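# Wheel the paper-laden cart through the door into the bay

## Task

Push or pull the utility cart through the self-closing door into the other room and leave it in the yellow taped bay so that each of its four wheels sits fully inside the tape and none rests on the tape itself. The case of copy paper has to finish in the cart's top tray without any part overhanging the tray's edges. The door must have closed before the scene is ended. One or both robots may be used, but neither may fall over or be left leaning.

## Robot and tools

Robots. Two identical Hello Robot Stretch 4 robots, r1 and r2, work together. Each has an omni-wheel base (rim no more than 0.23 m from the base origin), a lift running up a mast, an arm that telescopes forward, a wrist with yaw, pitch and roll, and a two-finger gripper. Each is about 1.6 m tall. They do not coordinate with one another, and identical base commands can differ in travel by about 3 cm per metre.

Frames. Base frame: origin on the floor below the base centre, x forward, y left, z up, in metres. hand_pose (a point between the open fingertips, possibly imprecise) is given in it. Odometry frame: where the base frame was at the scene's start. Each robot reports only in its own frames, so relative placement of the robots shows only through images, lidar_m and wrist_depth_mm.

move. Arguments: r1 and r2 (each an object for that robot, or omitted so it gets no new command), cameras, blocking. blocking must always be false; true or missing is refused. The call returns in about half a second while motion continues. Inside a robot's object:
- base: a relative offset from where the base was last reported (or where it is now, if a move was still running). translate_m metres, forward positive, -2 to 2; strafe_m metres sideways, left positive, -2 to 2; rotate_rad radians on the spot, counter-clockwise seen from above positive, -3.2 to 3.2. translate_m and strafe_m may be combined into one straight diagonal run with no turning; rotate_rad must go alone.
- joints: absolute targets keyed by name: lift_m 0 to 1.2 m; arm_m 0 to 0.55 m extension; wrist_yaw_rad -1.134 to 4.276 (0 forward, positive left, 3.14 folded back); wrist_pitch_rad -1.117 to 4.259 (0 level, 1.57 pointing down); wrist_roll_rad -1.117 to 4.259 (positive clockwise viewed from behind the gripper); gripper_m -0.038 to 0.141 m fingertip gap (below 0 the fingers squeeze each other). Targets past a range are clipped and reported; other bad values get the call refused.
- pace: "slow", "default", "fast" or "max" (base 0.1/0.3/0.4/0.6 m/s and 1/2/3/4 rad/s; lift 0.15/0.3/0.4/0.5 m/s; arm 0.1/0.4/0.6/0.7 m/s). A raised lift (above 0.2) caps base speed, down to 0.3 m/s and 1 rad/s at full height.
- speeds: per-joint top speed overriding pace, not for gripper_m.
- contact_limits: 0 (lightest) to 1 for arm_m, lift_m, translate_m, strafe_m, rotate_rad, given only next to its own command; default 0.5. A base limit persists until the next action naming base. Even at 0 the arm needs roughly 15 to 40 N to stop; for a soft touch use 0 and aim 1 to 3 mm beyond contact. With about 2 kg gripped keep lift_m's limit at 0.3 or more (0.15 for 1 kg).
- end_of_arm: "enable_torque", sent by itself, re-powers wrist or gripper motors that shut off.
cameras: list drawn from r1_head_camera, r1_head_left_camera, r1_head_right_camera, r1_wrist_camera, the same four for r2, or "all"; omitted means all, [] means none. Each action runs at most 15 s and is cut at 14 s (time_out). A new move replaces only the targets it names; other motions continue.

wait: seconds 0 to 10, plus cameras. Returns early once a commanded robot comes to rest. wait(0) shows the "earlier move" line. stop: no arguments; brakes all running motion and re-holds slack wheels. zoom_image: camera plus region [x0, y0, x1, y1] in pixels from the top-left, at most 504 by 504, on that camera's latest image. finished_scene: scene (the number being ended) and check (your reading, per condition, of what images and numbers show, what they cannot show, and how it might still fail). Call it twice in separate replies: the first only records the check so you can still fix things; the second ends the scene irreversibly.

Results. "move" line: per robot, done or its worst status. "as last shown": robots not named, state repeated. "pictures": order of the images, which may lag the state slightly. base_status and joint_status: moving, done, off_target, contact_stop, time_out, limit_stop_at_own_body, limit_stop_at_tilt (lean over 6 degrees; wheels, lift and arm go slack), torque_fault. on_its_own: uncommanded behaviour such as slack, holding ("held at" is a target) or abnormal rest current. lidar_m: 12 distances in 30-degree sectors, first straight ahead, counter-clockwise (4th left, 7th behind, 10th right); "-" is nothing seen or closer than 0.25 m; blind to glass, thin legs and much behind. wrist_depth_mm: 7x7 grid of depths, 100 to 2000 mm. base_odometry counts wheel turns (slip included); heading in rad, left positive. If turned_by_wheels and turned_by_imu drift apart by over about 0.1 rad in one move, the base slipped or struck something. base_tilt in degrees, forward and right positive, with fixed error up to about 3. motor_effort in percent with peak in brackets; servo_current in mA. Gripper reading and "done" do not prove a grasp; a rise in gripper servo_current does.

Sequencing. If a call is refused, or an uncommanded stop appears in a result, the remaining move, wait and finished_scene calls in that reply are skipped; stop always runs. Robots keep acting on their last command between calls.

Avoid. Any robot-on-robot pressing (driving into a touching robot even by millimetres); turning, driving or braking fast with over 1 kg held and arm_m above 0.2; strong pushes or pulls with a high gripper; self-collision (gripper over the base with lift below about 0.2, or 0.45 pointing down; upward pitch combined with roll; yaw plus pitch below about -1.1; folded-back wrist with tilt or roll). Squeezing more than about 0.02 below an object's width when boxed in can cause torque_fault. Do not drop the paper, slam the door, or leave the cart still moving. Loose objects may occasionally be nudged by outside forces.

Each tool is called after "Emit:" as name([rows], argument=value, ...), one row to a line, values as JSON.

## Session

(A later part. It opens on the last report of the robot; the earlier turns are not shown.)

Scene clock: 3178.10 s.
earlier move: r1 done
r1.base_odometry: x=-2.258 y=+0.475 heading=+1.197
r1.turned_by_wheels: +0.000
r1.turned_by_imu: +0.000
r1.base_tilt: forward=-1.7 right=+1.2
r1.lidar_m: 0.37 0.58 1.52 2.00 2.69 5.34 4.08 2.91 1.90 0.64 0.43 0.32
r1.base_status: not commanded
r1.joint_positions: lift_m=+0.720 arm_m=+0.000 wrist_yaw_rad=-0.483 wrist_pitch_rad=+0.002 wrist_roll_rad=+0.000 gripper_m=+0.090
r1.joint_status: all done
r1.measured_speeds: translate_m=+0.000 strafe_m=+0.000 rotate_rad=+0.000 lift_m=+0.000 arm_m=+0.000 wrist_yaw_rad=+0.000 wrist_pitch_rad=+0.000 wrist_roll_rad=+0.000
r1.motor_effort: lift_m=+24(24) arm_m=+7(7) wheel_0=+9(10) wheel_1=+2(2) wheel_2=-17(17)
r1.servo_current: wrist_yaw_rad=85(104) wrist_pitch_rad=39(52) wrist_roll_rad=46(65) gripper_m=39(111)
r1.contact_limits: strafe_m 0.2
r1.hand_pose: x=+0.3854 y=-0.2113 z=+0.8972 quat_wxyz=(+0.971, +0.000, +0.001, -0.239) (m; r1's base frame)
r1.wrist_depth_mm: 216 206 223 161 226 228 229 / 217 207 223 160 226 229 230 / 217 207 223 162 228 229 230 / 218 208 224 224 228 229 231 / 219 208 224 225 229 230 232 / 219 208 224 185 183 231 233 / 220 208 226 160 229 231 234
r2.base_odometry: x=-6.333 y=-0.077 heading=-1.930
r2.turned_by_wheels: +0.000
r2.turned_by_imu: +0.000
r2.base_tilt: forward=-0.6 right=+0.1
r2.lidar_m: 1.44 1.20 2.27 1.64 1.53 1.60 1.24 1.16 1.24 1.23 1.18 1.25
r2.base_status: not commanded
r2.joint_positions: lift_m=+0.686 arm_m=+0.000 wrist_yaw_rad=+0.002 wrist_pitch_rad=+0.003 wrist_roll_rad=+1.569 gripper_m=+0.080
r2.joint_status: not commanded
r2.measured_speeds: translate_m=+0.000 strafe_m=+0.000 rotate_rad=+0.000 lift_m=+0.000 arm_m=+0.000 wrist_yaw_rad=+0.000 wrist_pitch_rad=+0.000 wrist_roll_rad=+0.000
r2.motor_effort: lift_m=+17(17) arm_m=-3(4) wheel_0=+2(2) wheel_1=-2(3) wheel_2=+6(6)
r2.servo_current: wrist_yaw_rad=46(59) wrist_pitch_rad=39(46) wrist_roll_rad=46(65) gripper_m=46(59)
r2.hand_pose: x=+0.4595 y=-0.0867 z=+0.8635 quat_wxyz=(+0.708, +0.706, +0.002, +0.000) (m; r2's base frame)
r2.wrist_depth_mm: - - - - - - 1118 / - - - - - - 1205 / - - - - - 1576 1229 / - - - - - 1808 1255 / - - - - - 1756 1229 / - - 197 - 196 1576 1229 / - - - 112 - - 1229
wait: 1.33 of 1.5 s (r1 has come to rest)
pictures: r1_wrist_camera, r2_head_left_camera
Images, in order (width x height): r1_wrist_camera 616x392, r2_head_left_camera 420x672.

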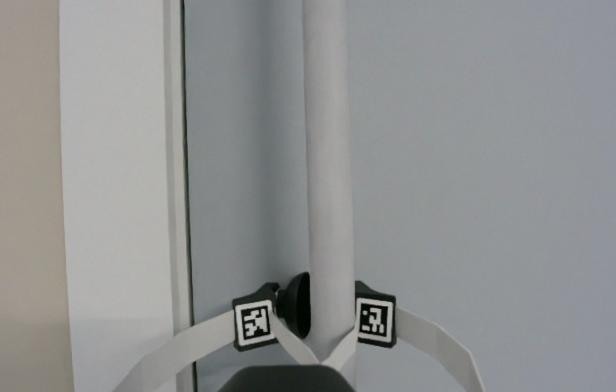

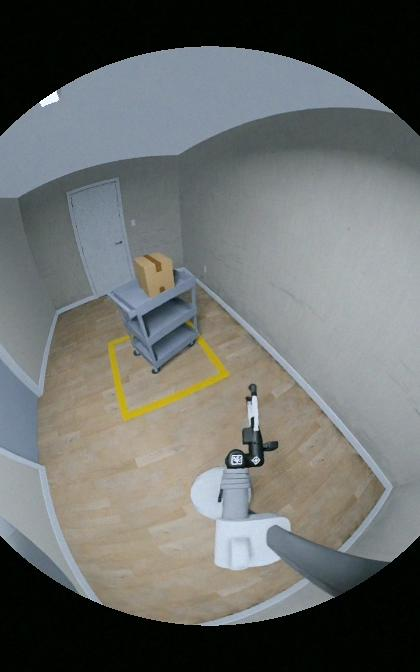

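Emit:
wait(seconds=0, cameras=["r1_wrist_camera", "r1_head_camera"])

Scene clock: 3182.13 s.
r1.base_odometry: x=-2.258 y=+0.475 heading=+1.197
r1.turned_by_wheels: +0.000
r1.turned_by_imu: +0.000
r1.base_tilt: forward=-1.7 right=+1.3
r1.lidar_m: 0.39 0.57 1.52 2.00 2.73 5.36 4.09 2.95 1.86 0.61 0.43 0.35
r1.base_status: not commanded
r1.joint_positions: lift_m=+0.720 arm_m=+0.000 wrist_yaw_rad=-0.483 wrist_pitch_rad=+0.002 wrist_roll_rad=+0.000 gripper_m=+0.090
r1.joint_status: all done
r1.measured_speeds: translate_m=+0.000 strafe_m=+0.000 rotate_rad=+0.000 lift_m=+0.000 arm_m=+0.000 wrist_yaw_rad=+0.000 wrist_pitch_rad=+0.000 wrist_roll_rad=+0.000
r1.motor_effort: lift_m=+24(24) arm_m=+7(7) wheel_0=+9(10) wheel_1=+2(2) wheel_2=-17(17)
r1.servo_current: wrist_yaw_rad=98(104) wrist_pitch_rad=39(52) wrist_roll_rad=39(65) gripper_m=39(111)
r1.contact_limits: strafe_m 0.2
r1.hand_pose: x=+0.3854 y=-0.2113 z=+0.8972 quat_wxyz=(+0.971, +0.000, +0.001, -0.239) (m; r1's base frame)
r1.wrist_depth_mm: 216 206 222 161 225 228 229 / 217 206 223 160 227 228 230 / 217 207 224 162 227 229 231 / 218 208 224 224 228 230 231 / 219 208 224 225 229 230 232 / 220 208 224 185 183 230 232 / 220 208 225 160 229 231 233
r2.base_odometry: x=-6.333 y=-0.077 heading=-1.930
r2.turned_by_wheels: +0.000
r2.turned_by_imu: +0.000
r2.base_tilt: forward=-0.7 right=+0.1
r2.lidar_m: 1.41 1.20 2.22 1.61 1.52 1.61 1.25 1.18 1.25 1.28 1.19 1.23
r2.base_status: not commanded
r2.joint_positions: lift_m=+0.686 arm_m=+0.000 wrist_yaw_rad=+0.002 wrist_pitch_rad=+0.003 wrist_roll_rad=+1.569 gripper_m=+0.080
r2.joint_status: not commanded
r2.measured_speeds: translate_m=+0.000 strafe_m=+0.000 rotate_rad=+0.000 lift_m=+0.000 arm_m=+0.000 wrist_yaw_rad=+0.000 wrist_pitch_rad=+0.000 wrist_roll_rad=+0.000
r2.motor_effort: lift_m=+17(17) arm_m=-3(4) wheel_0=+2(2) wheel_1=-2(3) wheel_2=+6(6)
r2.servo_current: wrist_yaw_rad=33(59) wrist_pitch_rad=39(46) wrist_roll_rad=46(65) gripper_m=46(59)
r2.hand_pose: x=+0.4595 y=-0.0867 z=+0.8635 quat_wxyz=(+0.708, +0.706, +0.002, +0.000) (m; r2's base frame)
r2.wrist_depth_mm: - - - - - - 1118 / - - - - - - 1229 / - - - - - 1576 1229 / - - - - - 1756 1229 / - - - - - 1863 1255 / - - 198 - 195 1576 1255 / - - - 112 - - 1229
pictures: r1_head_camera, r1_wrist_camera
Images, in order (width x height): r1_head_camera 420x560, r1_wrist_camera 616x392.

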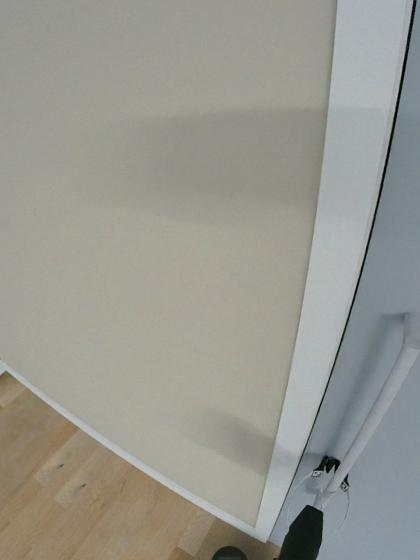

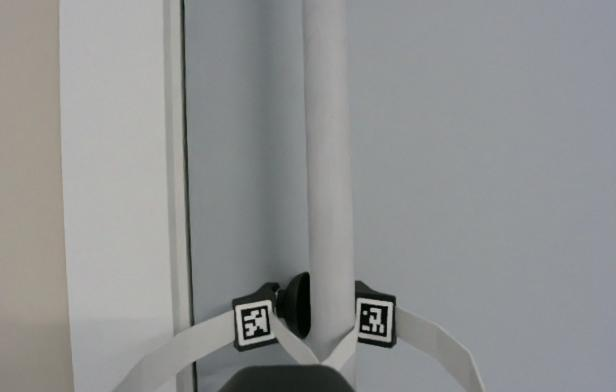

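Emit:
move(blocking=false, r1={"base": {"translate_m": -0.018, "strafe_m": 0.009}, "pace": "slow", "contact_limits": {"strafe_m": 0.3}}, cameras=[])

Emit:
wait(seconds=1.5, cameras=["r1_wrist_camera"])

Scene clock: 3192.90 s.
move: r1 moving
r1.base_odometry: x=-2.268 y=+0.467 heading=+1.196
r1.turned_by_wheels: -0.001
r1.turned_by_imu: -0.001
r1.base_tilt: forward=-1.6 right=+1.3
r1.lidar_m: 0.40 0.61 1.57 2.00 2.71 5.32 4.12 2.95 1.99 0.65 0.45 0.38
r1.base_status: translate_m moving; strafe_m moving
r1.joint_positions: lift_m=+0.720 arm_m=+0.000 wrist_yaw_rad=-0.483 wrist_pitch_rad=+0.002 wrist_roll_rad=+0.000 gripper_m=+0.090
r1.joint_status: not commanded
r1.measured_speeds: translate_m=-0.041 strafe_m=+0.022 rotate_rad=+0.003 lift_m=+0.000 arm_m=+0.000 wrist_yaw_rad=+0.000 wrist_pitch_rad=+0.000 wrist_roll_rad=+0.000
r1.motor_effort: lift_m=+24(24) arm_m=+7(7) wheel_0=-8(9) wheel_1=-2(5) wheel_2=-5(16)
r1.servo_current: wrist_yaw_rad=91(98) wrist_pitch_rad=33(46) wrist_roll_rad=59(59) gripper_m=39(46)
r1.contact_limits: strafe_m 0.3
r1.hand_pose: x=+0.3854 y=-0.2113 z=+0.8972 quat_wxyz=(+0.971, +0.000, +0.001, -0.239) (m; r1's base frame)
r1.wrist_depth_mm: 226 216 231 167 236 237 237 / 227 216 232 168 235 237 238 / 227 216 232 170 236 238 239 / 229 217 233 234 236 238 240 / 229 217 234 174 236 238 240 / 229 218 234 183 194 240 241 / 230 218 182 167 237 240 242
r2.base_odometry: x=-6.333 y=-0.077 heading=-1.930
r2.turned_by_wheels: +0.000
r2.turned_by_imu: +0.000
r2.base_tilt: forward=-0.7 right=+0.0
r2.lidar_m: 1.45 1.23 2.27 1.63 1.55 1.62 1.27 1.16 1.21 1.26 1.17 1.24
r2.base_status: not commanded
r2.joint_positions: lift_m=+0.686 arm_m=+0.000 wrist_yaw_rad=+0.002 wrist_pitch_rad=+0.003 wrist_roll_rad=+1.569 gripper_m=+0.080
r2.joint_status: not commanded
r2.measured_speeds: translate_m=+0.000 strafe_m=+0.000 rotate_rad=+0.000 lift_m=+0.000 arm_m=+0.000 wrist_yaw_rad=+0.000 wrist_pitch_rad=+0.000 wrist_roll_rad=+0.000
r2.motor_effort: lift_m=+17(17) arm_m=-3(4) wheel_0=+2(2) wheel_1=-3(3) wheel_2=+6(6)
r2.servo_current: wrist_yaw_rad=39(59) wrist_pitch_rad=39(46) wrist_roll_rad=33(52) gripper_m=52(52)
r2.hand_pose: x=+0.4595 y=-0.0867 z=+0.8635 quat_wxyz=(+0.708, +0.706, +0.002, +0.000) (m; r2's base frame)
r2.wrist_depth_mm: - - - - - - 1118 / - - - - - - 1255 / - - - - - 1537 1205 / - - - - - 1808 1229 / - - - - - 1808 1229 / - - 198 - 195 1576 1229 / - - - 112 - - 1255
pictures: none
No camera images: "cameras" was empty.

Scene clock: 3193.53 s.
earlier move: r1 done
r1.base_odometry: x=-2.273 y=+0.462 heading=+1.196
r1.turned_by_wheels: +0.000
r1.turned_by_imu: +0.000
r1.base_tilt: forward=-1.6 right=+1.3
r1.lidar_m: 0.42 0.62 1.59 2.02 2.74 5.32 4.09 2.89 1.97 0.67 0.42 0.33
r1.base_status: done
r1.joint_positions: lift_m=+0.720 arm_m=+0.000 wrist_yaw_rad=-0.480 wrist_pitch_rad=+0.002 wrist_roll_rad=+0.000 gripper_m=+0.090
r1.joint_status: not commanded
r1.measured_speeds: translate_m=+0.000 strafe_m=+0.000 rotate_rad=+0.000 lift_m=+0.000 arm_m=+0.000 wrist_yaw_rad=+0.000 wrist_pitch_rad=+0.000 wrist_roll_rad=+0.000
r1.motor_effort: lift_m=+24(24) arm_m=+6(7) wheel_0=-5(9) wheel_1=-3(5) wheel_2=-1(16)
r1.servo_current: wrist_yaw_rad=72(98) wrist_pitch_rad=33(52) wrist_roll_rad=59(72) gripper_m=39(52)
r1.contact_limits: strafe_m 0.3
r1.hand_pose: x=+0.3862 y=-0.2107 z=+0.8972 quat_wxyz=(+0.971, +0.000, +0.001, -0.238) (m; r1's base frame)
r1.wrist_depth_mm: 236 224 240 240 242 243 245 / 236 225 240 240 242 244 245 / 237 225 241 241 244 245 246 / 237 227 241 243 245 245 247 / 237 227 242 242 244 247 248 / 238 227 200 243 189 247 247 / 239 227 243 151 246 247 248
r2.base_odometry: x=-6.333 y=-0.077 heading=-1.930
r2.turned_by_wheels: +0.000
r2.turned_by_imu: +0.000
r2.base_tilt: forward=-0.7 right=+0.1
r2.lidar_m: 1.42 1.20 2.27 1.63 1.53 1.62 1.26 1.18 1.25 1.26 1.20 1.22
r2.base_status: not commanded
r2.joint_positions: lift_m=+0.686 arm_m=+0.000 wrist_yaw_rad=+0.002 wrist_pitch_rad=+0.003 wrist_roll_rad=+1.569 gripper_m=+0.080
r2.joint_status: not commanded
r2.measured_speeds: translate_m=+0.000 strafe_m=+0.000 rotate_rad=+0.000 lift_m=+0.000 arm_m=+0.000 wrist_yaw_rad=+0.000 wrist_pitch_rad=+0.000 wrist_roll_rad=+0.000
r2.motor_effort: lift_m=+17(17) arm_m=-3(4) wheel_0=+2(2) wheel_1=-2(3) wheel_2=+6(6)
r2.servo_current: wrist_yaw_rad=59(59) wrist_pitch_rad=39(46) wrist_roll_rad=52(59) gripper_m=46(59)
r2.hand_pose: x=+0.4595 y=-0.0867 z=+0.8635 quat_wxyz=(+0.708, +0.706, +0.002, +0.000) (m; r2's base frame)
r2.wrist_depth_mm: - - - - - - 1118 / - - - - - - 1205 / - - - - - 1576 1229 / - - - - - 1808 1229 / - - - - - 1863 1255 / - - 198 - 196 1576 1255 / - - - 112 - - 1255
wait: 0.63 of 1.5 s (r1 has come to rest)
pictures: r1_wrist_camera
Images, in order (width x height): r1_wrist_camera 616x392.

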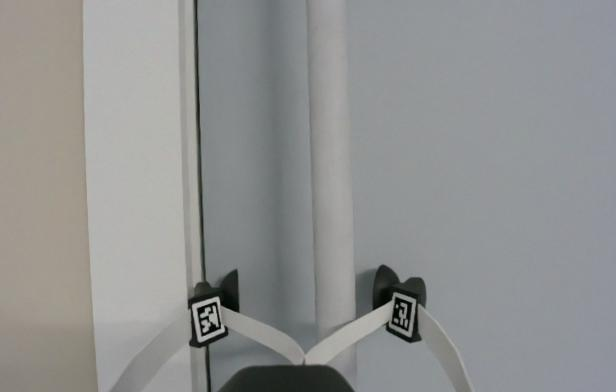

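Emit:
move(blocking=false, r1={"base": {"translate_m": -0.18, "strafe_m": 0.09}, "contact_limits": {"strafe_m": 0.4}}, cameras=[])

Emit:
wait(seconds=2.5, cameras=["r1_head_camera", "r1_wrist_camera", "r1_head_right_camera"])

Scene clock: 3199.67 s.
move: r1 moving
r1.base_odometry: x=-2.299 y=+0.439 heading=+1.195
r1.turned_by_wheels: +0.000
r1.turned_by_imu: -0.001
r1.base_tilt: forward=-1.6 right=+1.2
r1.lidar_m: 0.49 0.64 1.66 1.99 2.69 5.30 4.07 2.91 2.13 0.72 0.48 0.42
r1.base_status: translate_m moving; strafe_m moving
r1.joint_positions: lift_m=+0.720 arm_m=+0.000 wrist_yaw_rad=-0.471 wrist_pitch_rad=+0.002 wrist_roll_rad=+0.000 gripper_m=+0.090
r1.joint_status: not commanded
r1.measured_speeds: translate_m=-0.122 strafe_m=+0.061 rotate_rad=-0.004 lift_m=+0.000 arm_m=+0.000 wrist_yaw_rad=+0.001 wrist_pitch_rad=+0.000 wrist_roll_rad=+0.000
r1.motor_effort: lift_m=+24(24) arm_m=+4(6) wheel_0=-10(12) wheel_1=-4(7) wheel_2=+7(8)
r1.servo_current: wrist_yaw_rad=65(85) wrist_pitch_rad=46(52) wrist_roll_rad=46(65) gripper_m=46(46)
r1.contact_limits: strafe_m 0.4
r1.hand_pose: x=+0.3882 y=-0.2087 z=+0.8972 quat_wxyz=(+0.972, +0.000, +0.001, -0.233) (m; r1's base frame)
r1.wrist_depth_mm: 268 255 268 268 268 268 267 / 270 255 268 268 268 270 270 / 270 256 270 270 271 270 270 / 270 256 270 271 271 271 271 / 271 257 271 272 271 271 272 / 271 259 215 272 196 271 272 / 271 259 258 160 273 272 273
r2.base_odometry: x=-6.333 y=-0.077 heading=-1.930
r2.turned_by_wheels: +0.000
r2.turned_by_imu: +0.000
r2.base_tilt: forward=-0.7 right=+0.0
r2.lidar_m: 1.44 1.20 2.29 1.62 1.55 1.60 1.24 1.17 1.23 1.27 1.19 1.24
r2.base_status: not commanded
r2.joint_positions: lift_m=+0.686 arm_m=+0.000 wrist_yaw_rad=+0.002 wrist_pitch_rad=+0.003 wrist_roll_rad=+1.569 gripper_m=+0.080
r2.joint_status: not commanded
r2.measured_speeds: translate_m=+0.000 strafe_m=+0.000 rotate_rad=+0.000 lift_m=+0.000 arm_m=+0.000 wrist_yaw_rad=+0.000 wrist_pitch_rad=+0.000 wrist_roll_rad=+0.000
r2.motor_effort: lift_m=+17(17) arm_m=-3(4) wheel_0=+2(2) wheel_1=-2(3) wheel_2=+6(6)
r2.servo_current: wrist_yaw_rad=46(59) wrist_pitch_rad=39(46) wrist_roll_rad=46(59) gripper_m=52(52)
r2.hand_pose: x=+0.4595 y=-0.0867 z=+0.8635 quat_wxyz=(+0.708, +0.706, +0.002, +0.000) (m; r2's base frame)
r2.wrist_depth_mm: - - - - - - 1118 / - - - - - - 1182 / - - - - - 1537 1255 / - - - - - 1808 1229 / - - - - - 1863 1255 / - - 198 - 195 1576 1281 / - - - 112 - - 1229
pictures: none
No camera images: "cameras" was empty.

Scene clock: 3201.13 s.
earlier move: r1 done
r1.base_odometry: x=-2.423 y=+0.328 heading=+1.195
r1.turned_by_wheels: +0.000
r1.turned_by_imu: +0.000
r1.base_tilt: forward=-1.6 right=+1.3
r1.lidar_m: 0.62 0.89 1.92 2.01 2.75 5.14 4.09 2.91 2.77 0.97 0.67 0.57
r1.base_status: done
r1.joint_positions: lift_m=+0.720 arm_m=+0.000 wrist_yaw_rad=-0.471 wrist_pitch_rad=+0.002 wrist_roll_rad=+0.000 gripper_m=+0.090
r1.joint_status: not commanded
r1.measured_speeds: translate_m=+0.000 strafe_m=+0.000 rotate_rad=+0.000 lift_m=+0.000 arm_m=+0.000 wrist_yaw_rad=+0.000 wrist_pitch_rad=+0.000 wrist_roll_rad=+0.000
r1.motor_effort: lift_m=+24(24) arm_m=+4(6) wheel_0=-1(12) wheel_1=-3(7) wheel_2=+0(10)
r1.servo_current: wrist_yaw_rad=33(85) wrist_pitch_rad=39(52) wrist_roll_rad=33(72) gripper_m=39(52)
r1.contact_limits: strafe_m 0.4
r1.hand_pose: x=+0.3882 y=-0.2087 z=+0.8972 quat_wxyz=(+0.972, +0.000, +0.001, -0.233) (m; r1's base frame)
r1.wrist_depth_mm: - - 436 436 436 436 433 / - - 439 436 436 433 433 / - - 436 439 439 433 436 / - - 442 439 439 436 436 / - - 430 442 442 436 436 / - - 212 442 197 439 439 / - - 430 151 445 439 436
r2.base_odometry: x=-6.333 y=-0.077 heading=-1.930
r2.turned_by_wheels: +0.000
r2.turned_by_imu: +0.000
r2.base_tilt: forward=-0.7 right=+0.0
r2.lidar_m: 1.48 1.19 2.24 1.64 1.54 1.62 1.24 1.18 1.23 1.25 1.19 1.24
r2.base_status: not commanded
r2.joint_positions: lift_m=+0.686 arm_m=+0.000 wrist_yaw_rad=+0.002 wrist_pitch_rad=+0.003 wrist_roll_rad=+1.569 gripper_m=+0.080
r2.joint_status: not commanded
r2.measured_speeds: translate_m=+0.000 strafe_m=+0.000 rotate_rad=+0.000 lift_m=+0.000 arm_m=+0.000 wrist_yaw_rad=+0.000 wrist_pitch_rad=+0.000 wrist_roll_rad=+0.000
r2.motor_effort: lift_m=+17(17) arm_m=-4(4) wheel_0=+2(3) wheel_1=-2(3) wheel_2=+6(7)
r2.servo_current: wrist_yaw_rad=52(59) wrist_pitch_rad=46(46) wrist_roll_rad=39(59) gripper_m=52(59)
r2.hand_pose: x=+0.4595 y=-0.0867 z=+0.8635 quat_wxyz=(+0.708, +0.706, +0.002, +0.000) (m; r2's base frame)
r2.wrist_depth_mm: - - - - - - 1118 / - - - - - - 1182 / - - - - - 1537 1205 / - - - - - 1808 1229 / - - - - - 1808 1255 / - - 198 - 195 1537 1229 / - - - 112 - - 1255
wait: 1.47 of 2.5 s (r1 has come to rest)
pictures: r1_head_camera, r1_head_right_camera, r1_wrist_camera
Images, in order (width x height): r1_head_camera 420x560, r1_head_right_camera 420x672, r1_wrist_camera 616x392.

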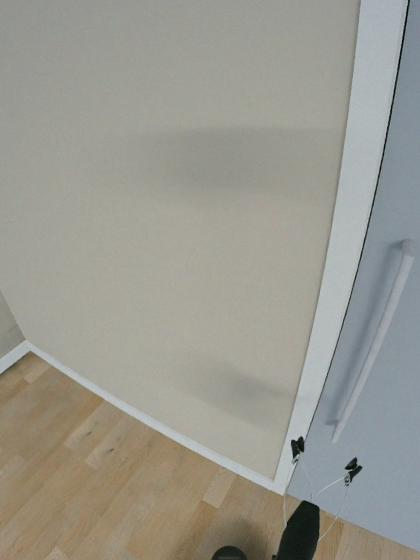

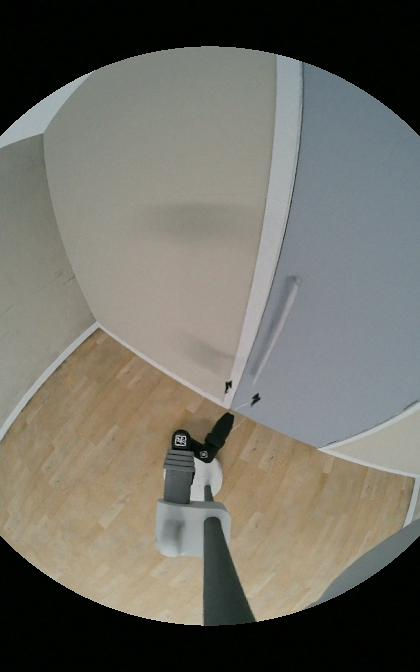

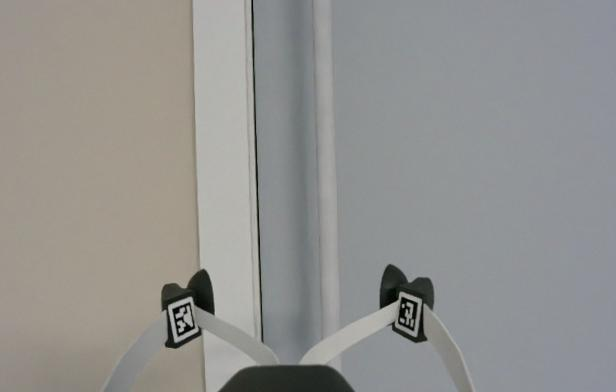

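Emit:
wait(seconds=0, cameras=["r2_head_camera", "r2_head_left_camera"])

Emit:
zoom_image(camera="r2_head_camera", region=[0, 180, 220, 420])

Emit:
zoom_image(camera="r2_head_left_camera", region=[0, 330, 120, 480])

Scene clock: 3207.73 s.
r1.base_odometry: x=-2.423 y=+0.328 heading=+1.195
r1.turned_by_wheels: +0.000
r1.turned_by_imu: +0.000
r1.base_tilt: forward=-1.6 right=+1.3
r1.lidar_m: 0.64 0.86 1.93 2.03 2.72 5.13 4.07 2.93 2.78 0.96 0.63 0.57
r1.base_status: done
r1.joint_positions: lift_m=+0.720 arm_m=+0.000 wrist_yaw_rad=-0.471 wrist_pitch_rad=+0.002 wrist_roll_rad=+0.000 gripper_m=+0.090
r1.joint_status: not commanded
r1.measured_speeds: translate_m=+0.000 strafe_m=+0.000 rotate_rad=+0.000 lift_m=+0.000 arm_m=+0.000 wrist_yaw_rad=+0.000 wrist_pitch_rad=+0.000 wrist_roll_rad=+0.000
r1.motor_effort: lift_m=+24(24) arm_m=+4(6) wheel_0=+0(12) wheel_1=-3(7) wheel_2=+0(10)
r1.servo_current: wrist_yaw_rad=46(85) wrist_pitch_rad=39(52) wrist_roll_rad=39(72) gripper_m=46(52)
r1.contact_limits: strafe_m 0.4
r1.hand_pose: x=+0.3882 y=-0.2087 z=+0.8972 quat_wxyz=(+0.972, +0.000, +0.001, -0.233) (m; r1's base frame)
r1.wrist_depth_mm: - - 436 436 436 433 433 / - - 442 436 439 433 433 / - - 439 439 439 439 433 / - - 439 442 439 439 436 / - - 430 439 439 442 436 / - - 211 442 196 439 439 / - - 430 151 445 439 436
r2.base_odometry: x=-6.333 y=-0.077 heading=-1.930
r2.turned_by_wheels: +0.000
r2.turned_by_imu: +0.000
r2.base_tilt: forward=-0.7 right=+0.1
r2.lidar_m: 1.42 1.20 2.27 1.61 1.54 1.60 1.28 1.17 1.22 1.25 1.19 1.25
r2.base_status: not commanded
r2.joint_positions: lift_m=+0.686 arm_m=+0.000 wrist_yaw_rad=+0.002 wrist_pitch_rad=+0.003 wrist_roll_rad=+1.569 gripper_m=+0.080
r2.joint_status: not commanded
r2.measured_speeds: translate_m=+0.000 strafe_m=+0.000 rotate_rad=+0.000 lift_m=+0.000 arm_m=+0.000 wrist_yaw_rad=+0.000 wrist_pitch_rad=+0.000 wrist_roll_rad=+0.000
r2.motor_effort: lift_m=+17(17) arm_m=-3(4) wheel_0=+2(3) wheel_1=-2(3) wheel_2=+6(7)
r2.servo_current: wrist_yaw_rad=52(59) wrist_pitch_rad=39(46) wrist_roll_rad=46(59) gripper_m=52(59)
r2.hand_pose: x=+0.4595 y=-0.0867 z=+0.8635 quat_wxyz=(+0.708, +0.706, +0.002, +0.000) (m; r2's base frame)
r2.wrist_depth_mm: - - - - - - 1118 / - - - - - - 1205 / - - - - - 1576 1229 / - - - - - 1808 1205 / - - - - - 1863 1229 / - - 198 - 195 1576 1229 / - - - 112 - - 1255
pictures: r2_head_camera, r2_head_left_camera
Images, in order (width x height): r2_head_camera 420x560, r2_head_left_camera 420x672.

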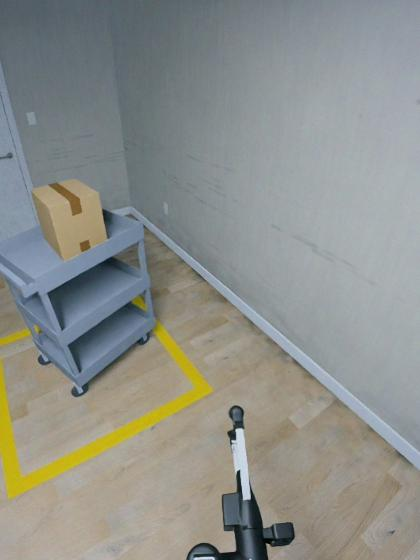

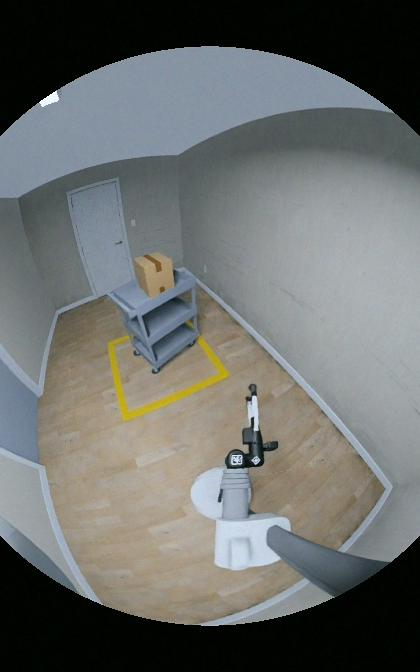

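Scaled by 2.100 from the camera's 420x560 image, which has a finer 1200x1600 frame.

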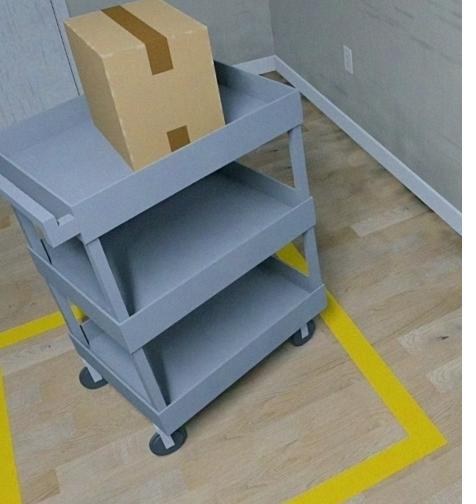

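Scaled by 3.360 from the camera's 420x672 image, which has a finer 600x960 frame.

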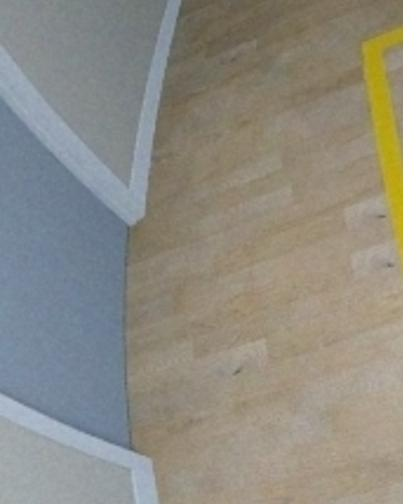

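Emit:
zoom_image(camera="r2_head_camera", region=[0, 170, 150, 310])

Emit:
zoom_image(camera="r2_head_left_camera", region=[100, 240, 230, 390])

Scaled by 3.360 from the camera's 420x560 image, which has a finer 1200x1600 frame.

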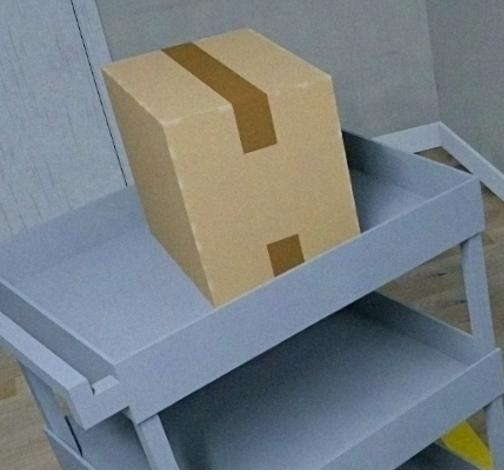

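Scaled by 3.360 from the camera's 420x672 image, which has a finer 600x960 frame.

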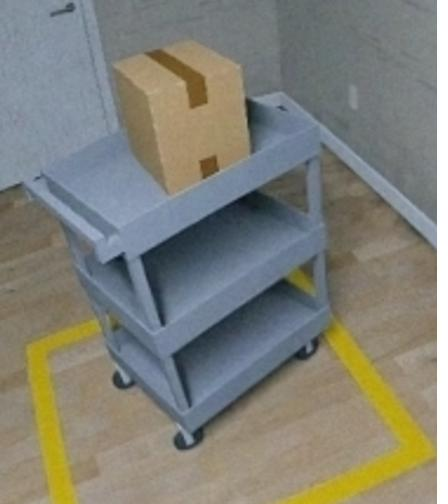

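Emit:
finished_scene(scene=2, check="Cart: r2 head picture and zooms show both rear wheels and the front-right wheel with clear floor between them and the tape; floor projection gives wheel-centre margins of about 0.09 m (front-right to the front tape), 0.22 m (rear-left to the rear tape), 0.30 m (rear-right to the right tape). The front-left wheel is hidden behind the cart; from the rectangle of the other three it is about 0.22 m from the front tape and 0.14 m from the left tape. It could be missed if the front-right wheel's rim touched the front tape, but the zoom shows bare floor of ~0.04-0.05 m between rim and tape. Box: sits upright on the tray floor, its lower edge cut by the tray rim, so it is inside the rims on the visible side; earlier rear views showed it inside on the others. Door: r2's fisheye view shows the blue leaf flush in its frame with jambs covering its edges; r1's wrist camera shows the leaf flush with the frame, it did not move when r1 let go and backed off 0.2 m. Robots: both upright, at rest, not touching the cart or door.")

This call ended nothing. Check each condition that your pictures could not show: look closer or test it, and mend what is not met. Then call finished_scene again.

Emit:
finished_scene(scene=2, check="Re-examined: the three visible wheels (both rear, front-right) all stand on bare floor inside the tape; the tightest, front-right, has about 0.09-0.10 m from its contact point to the front tape's inner edge (about 0.05 m from the rim), consistent between two views and the rear measurement. The hidden front-left wheel follows from the rigid rectangle: about 0.2 m to the front tape, 0.14 m to the left tape, and the earlier rear view also gave about 0.17 m to the left tape. Box upright inside the tray: rim cuts its lower edge on the right; rear views showed it inside on the other sides; nothing has moved between clock 3032 and 3207. Door: flush and shut from both rooms, released and stationary. Both robots upright, at rest and clear of cart and door.")

The scene is finished: the task was done.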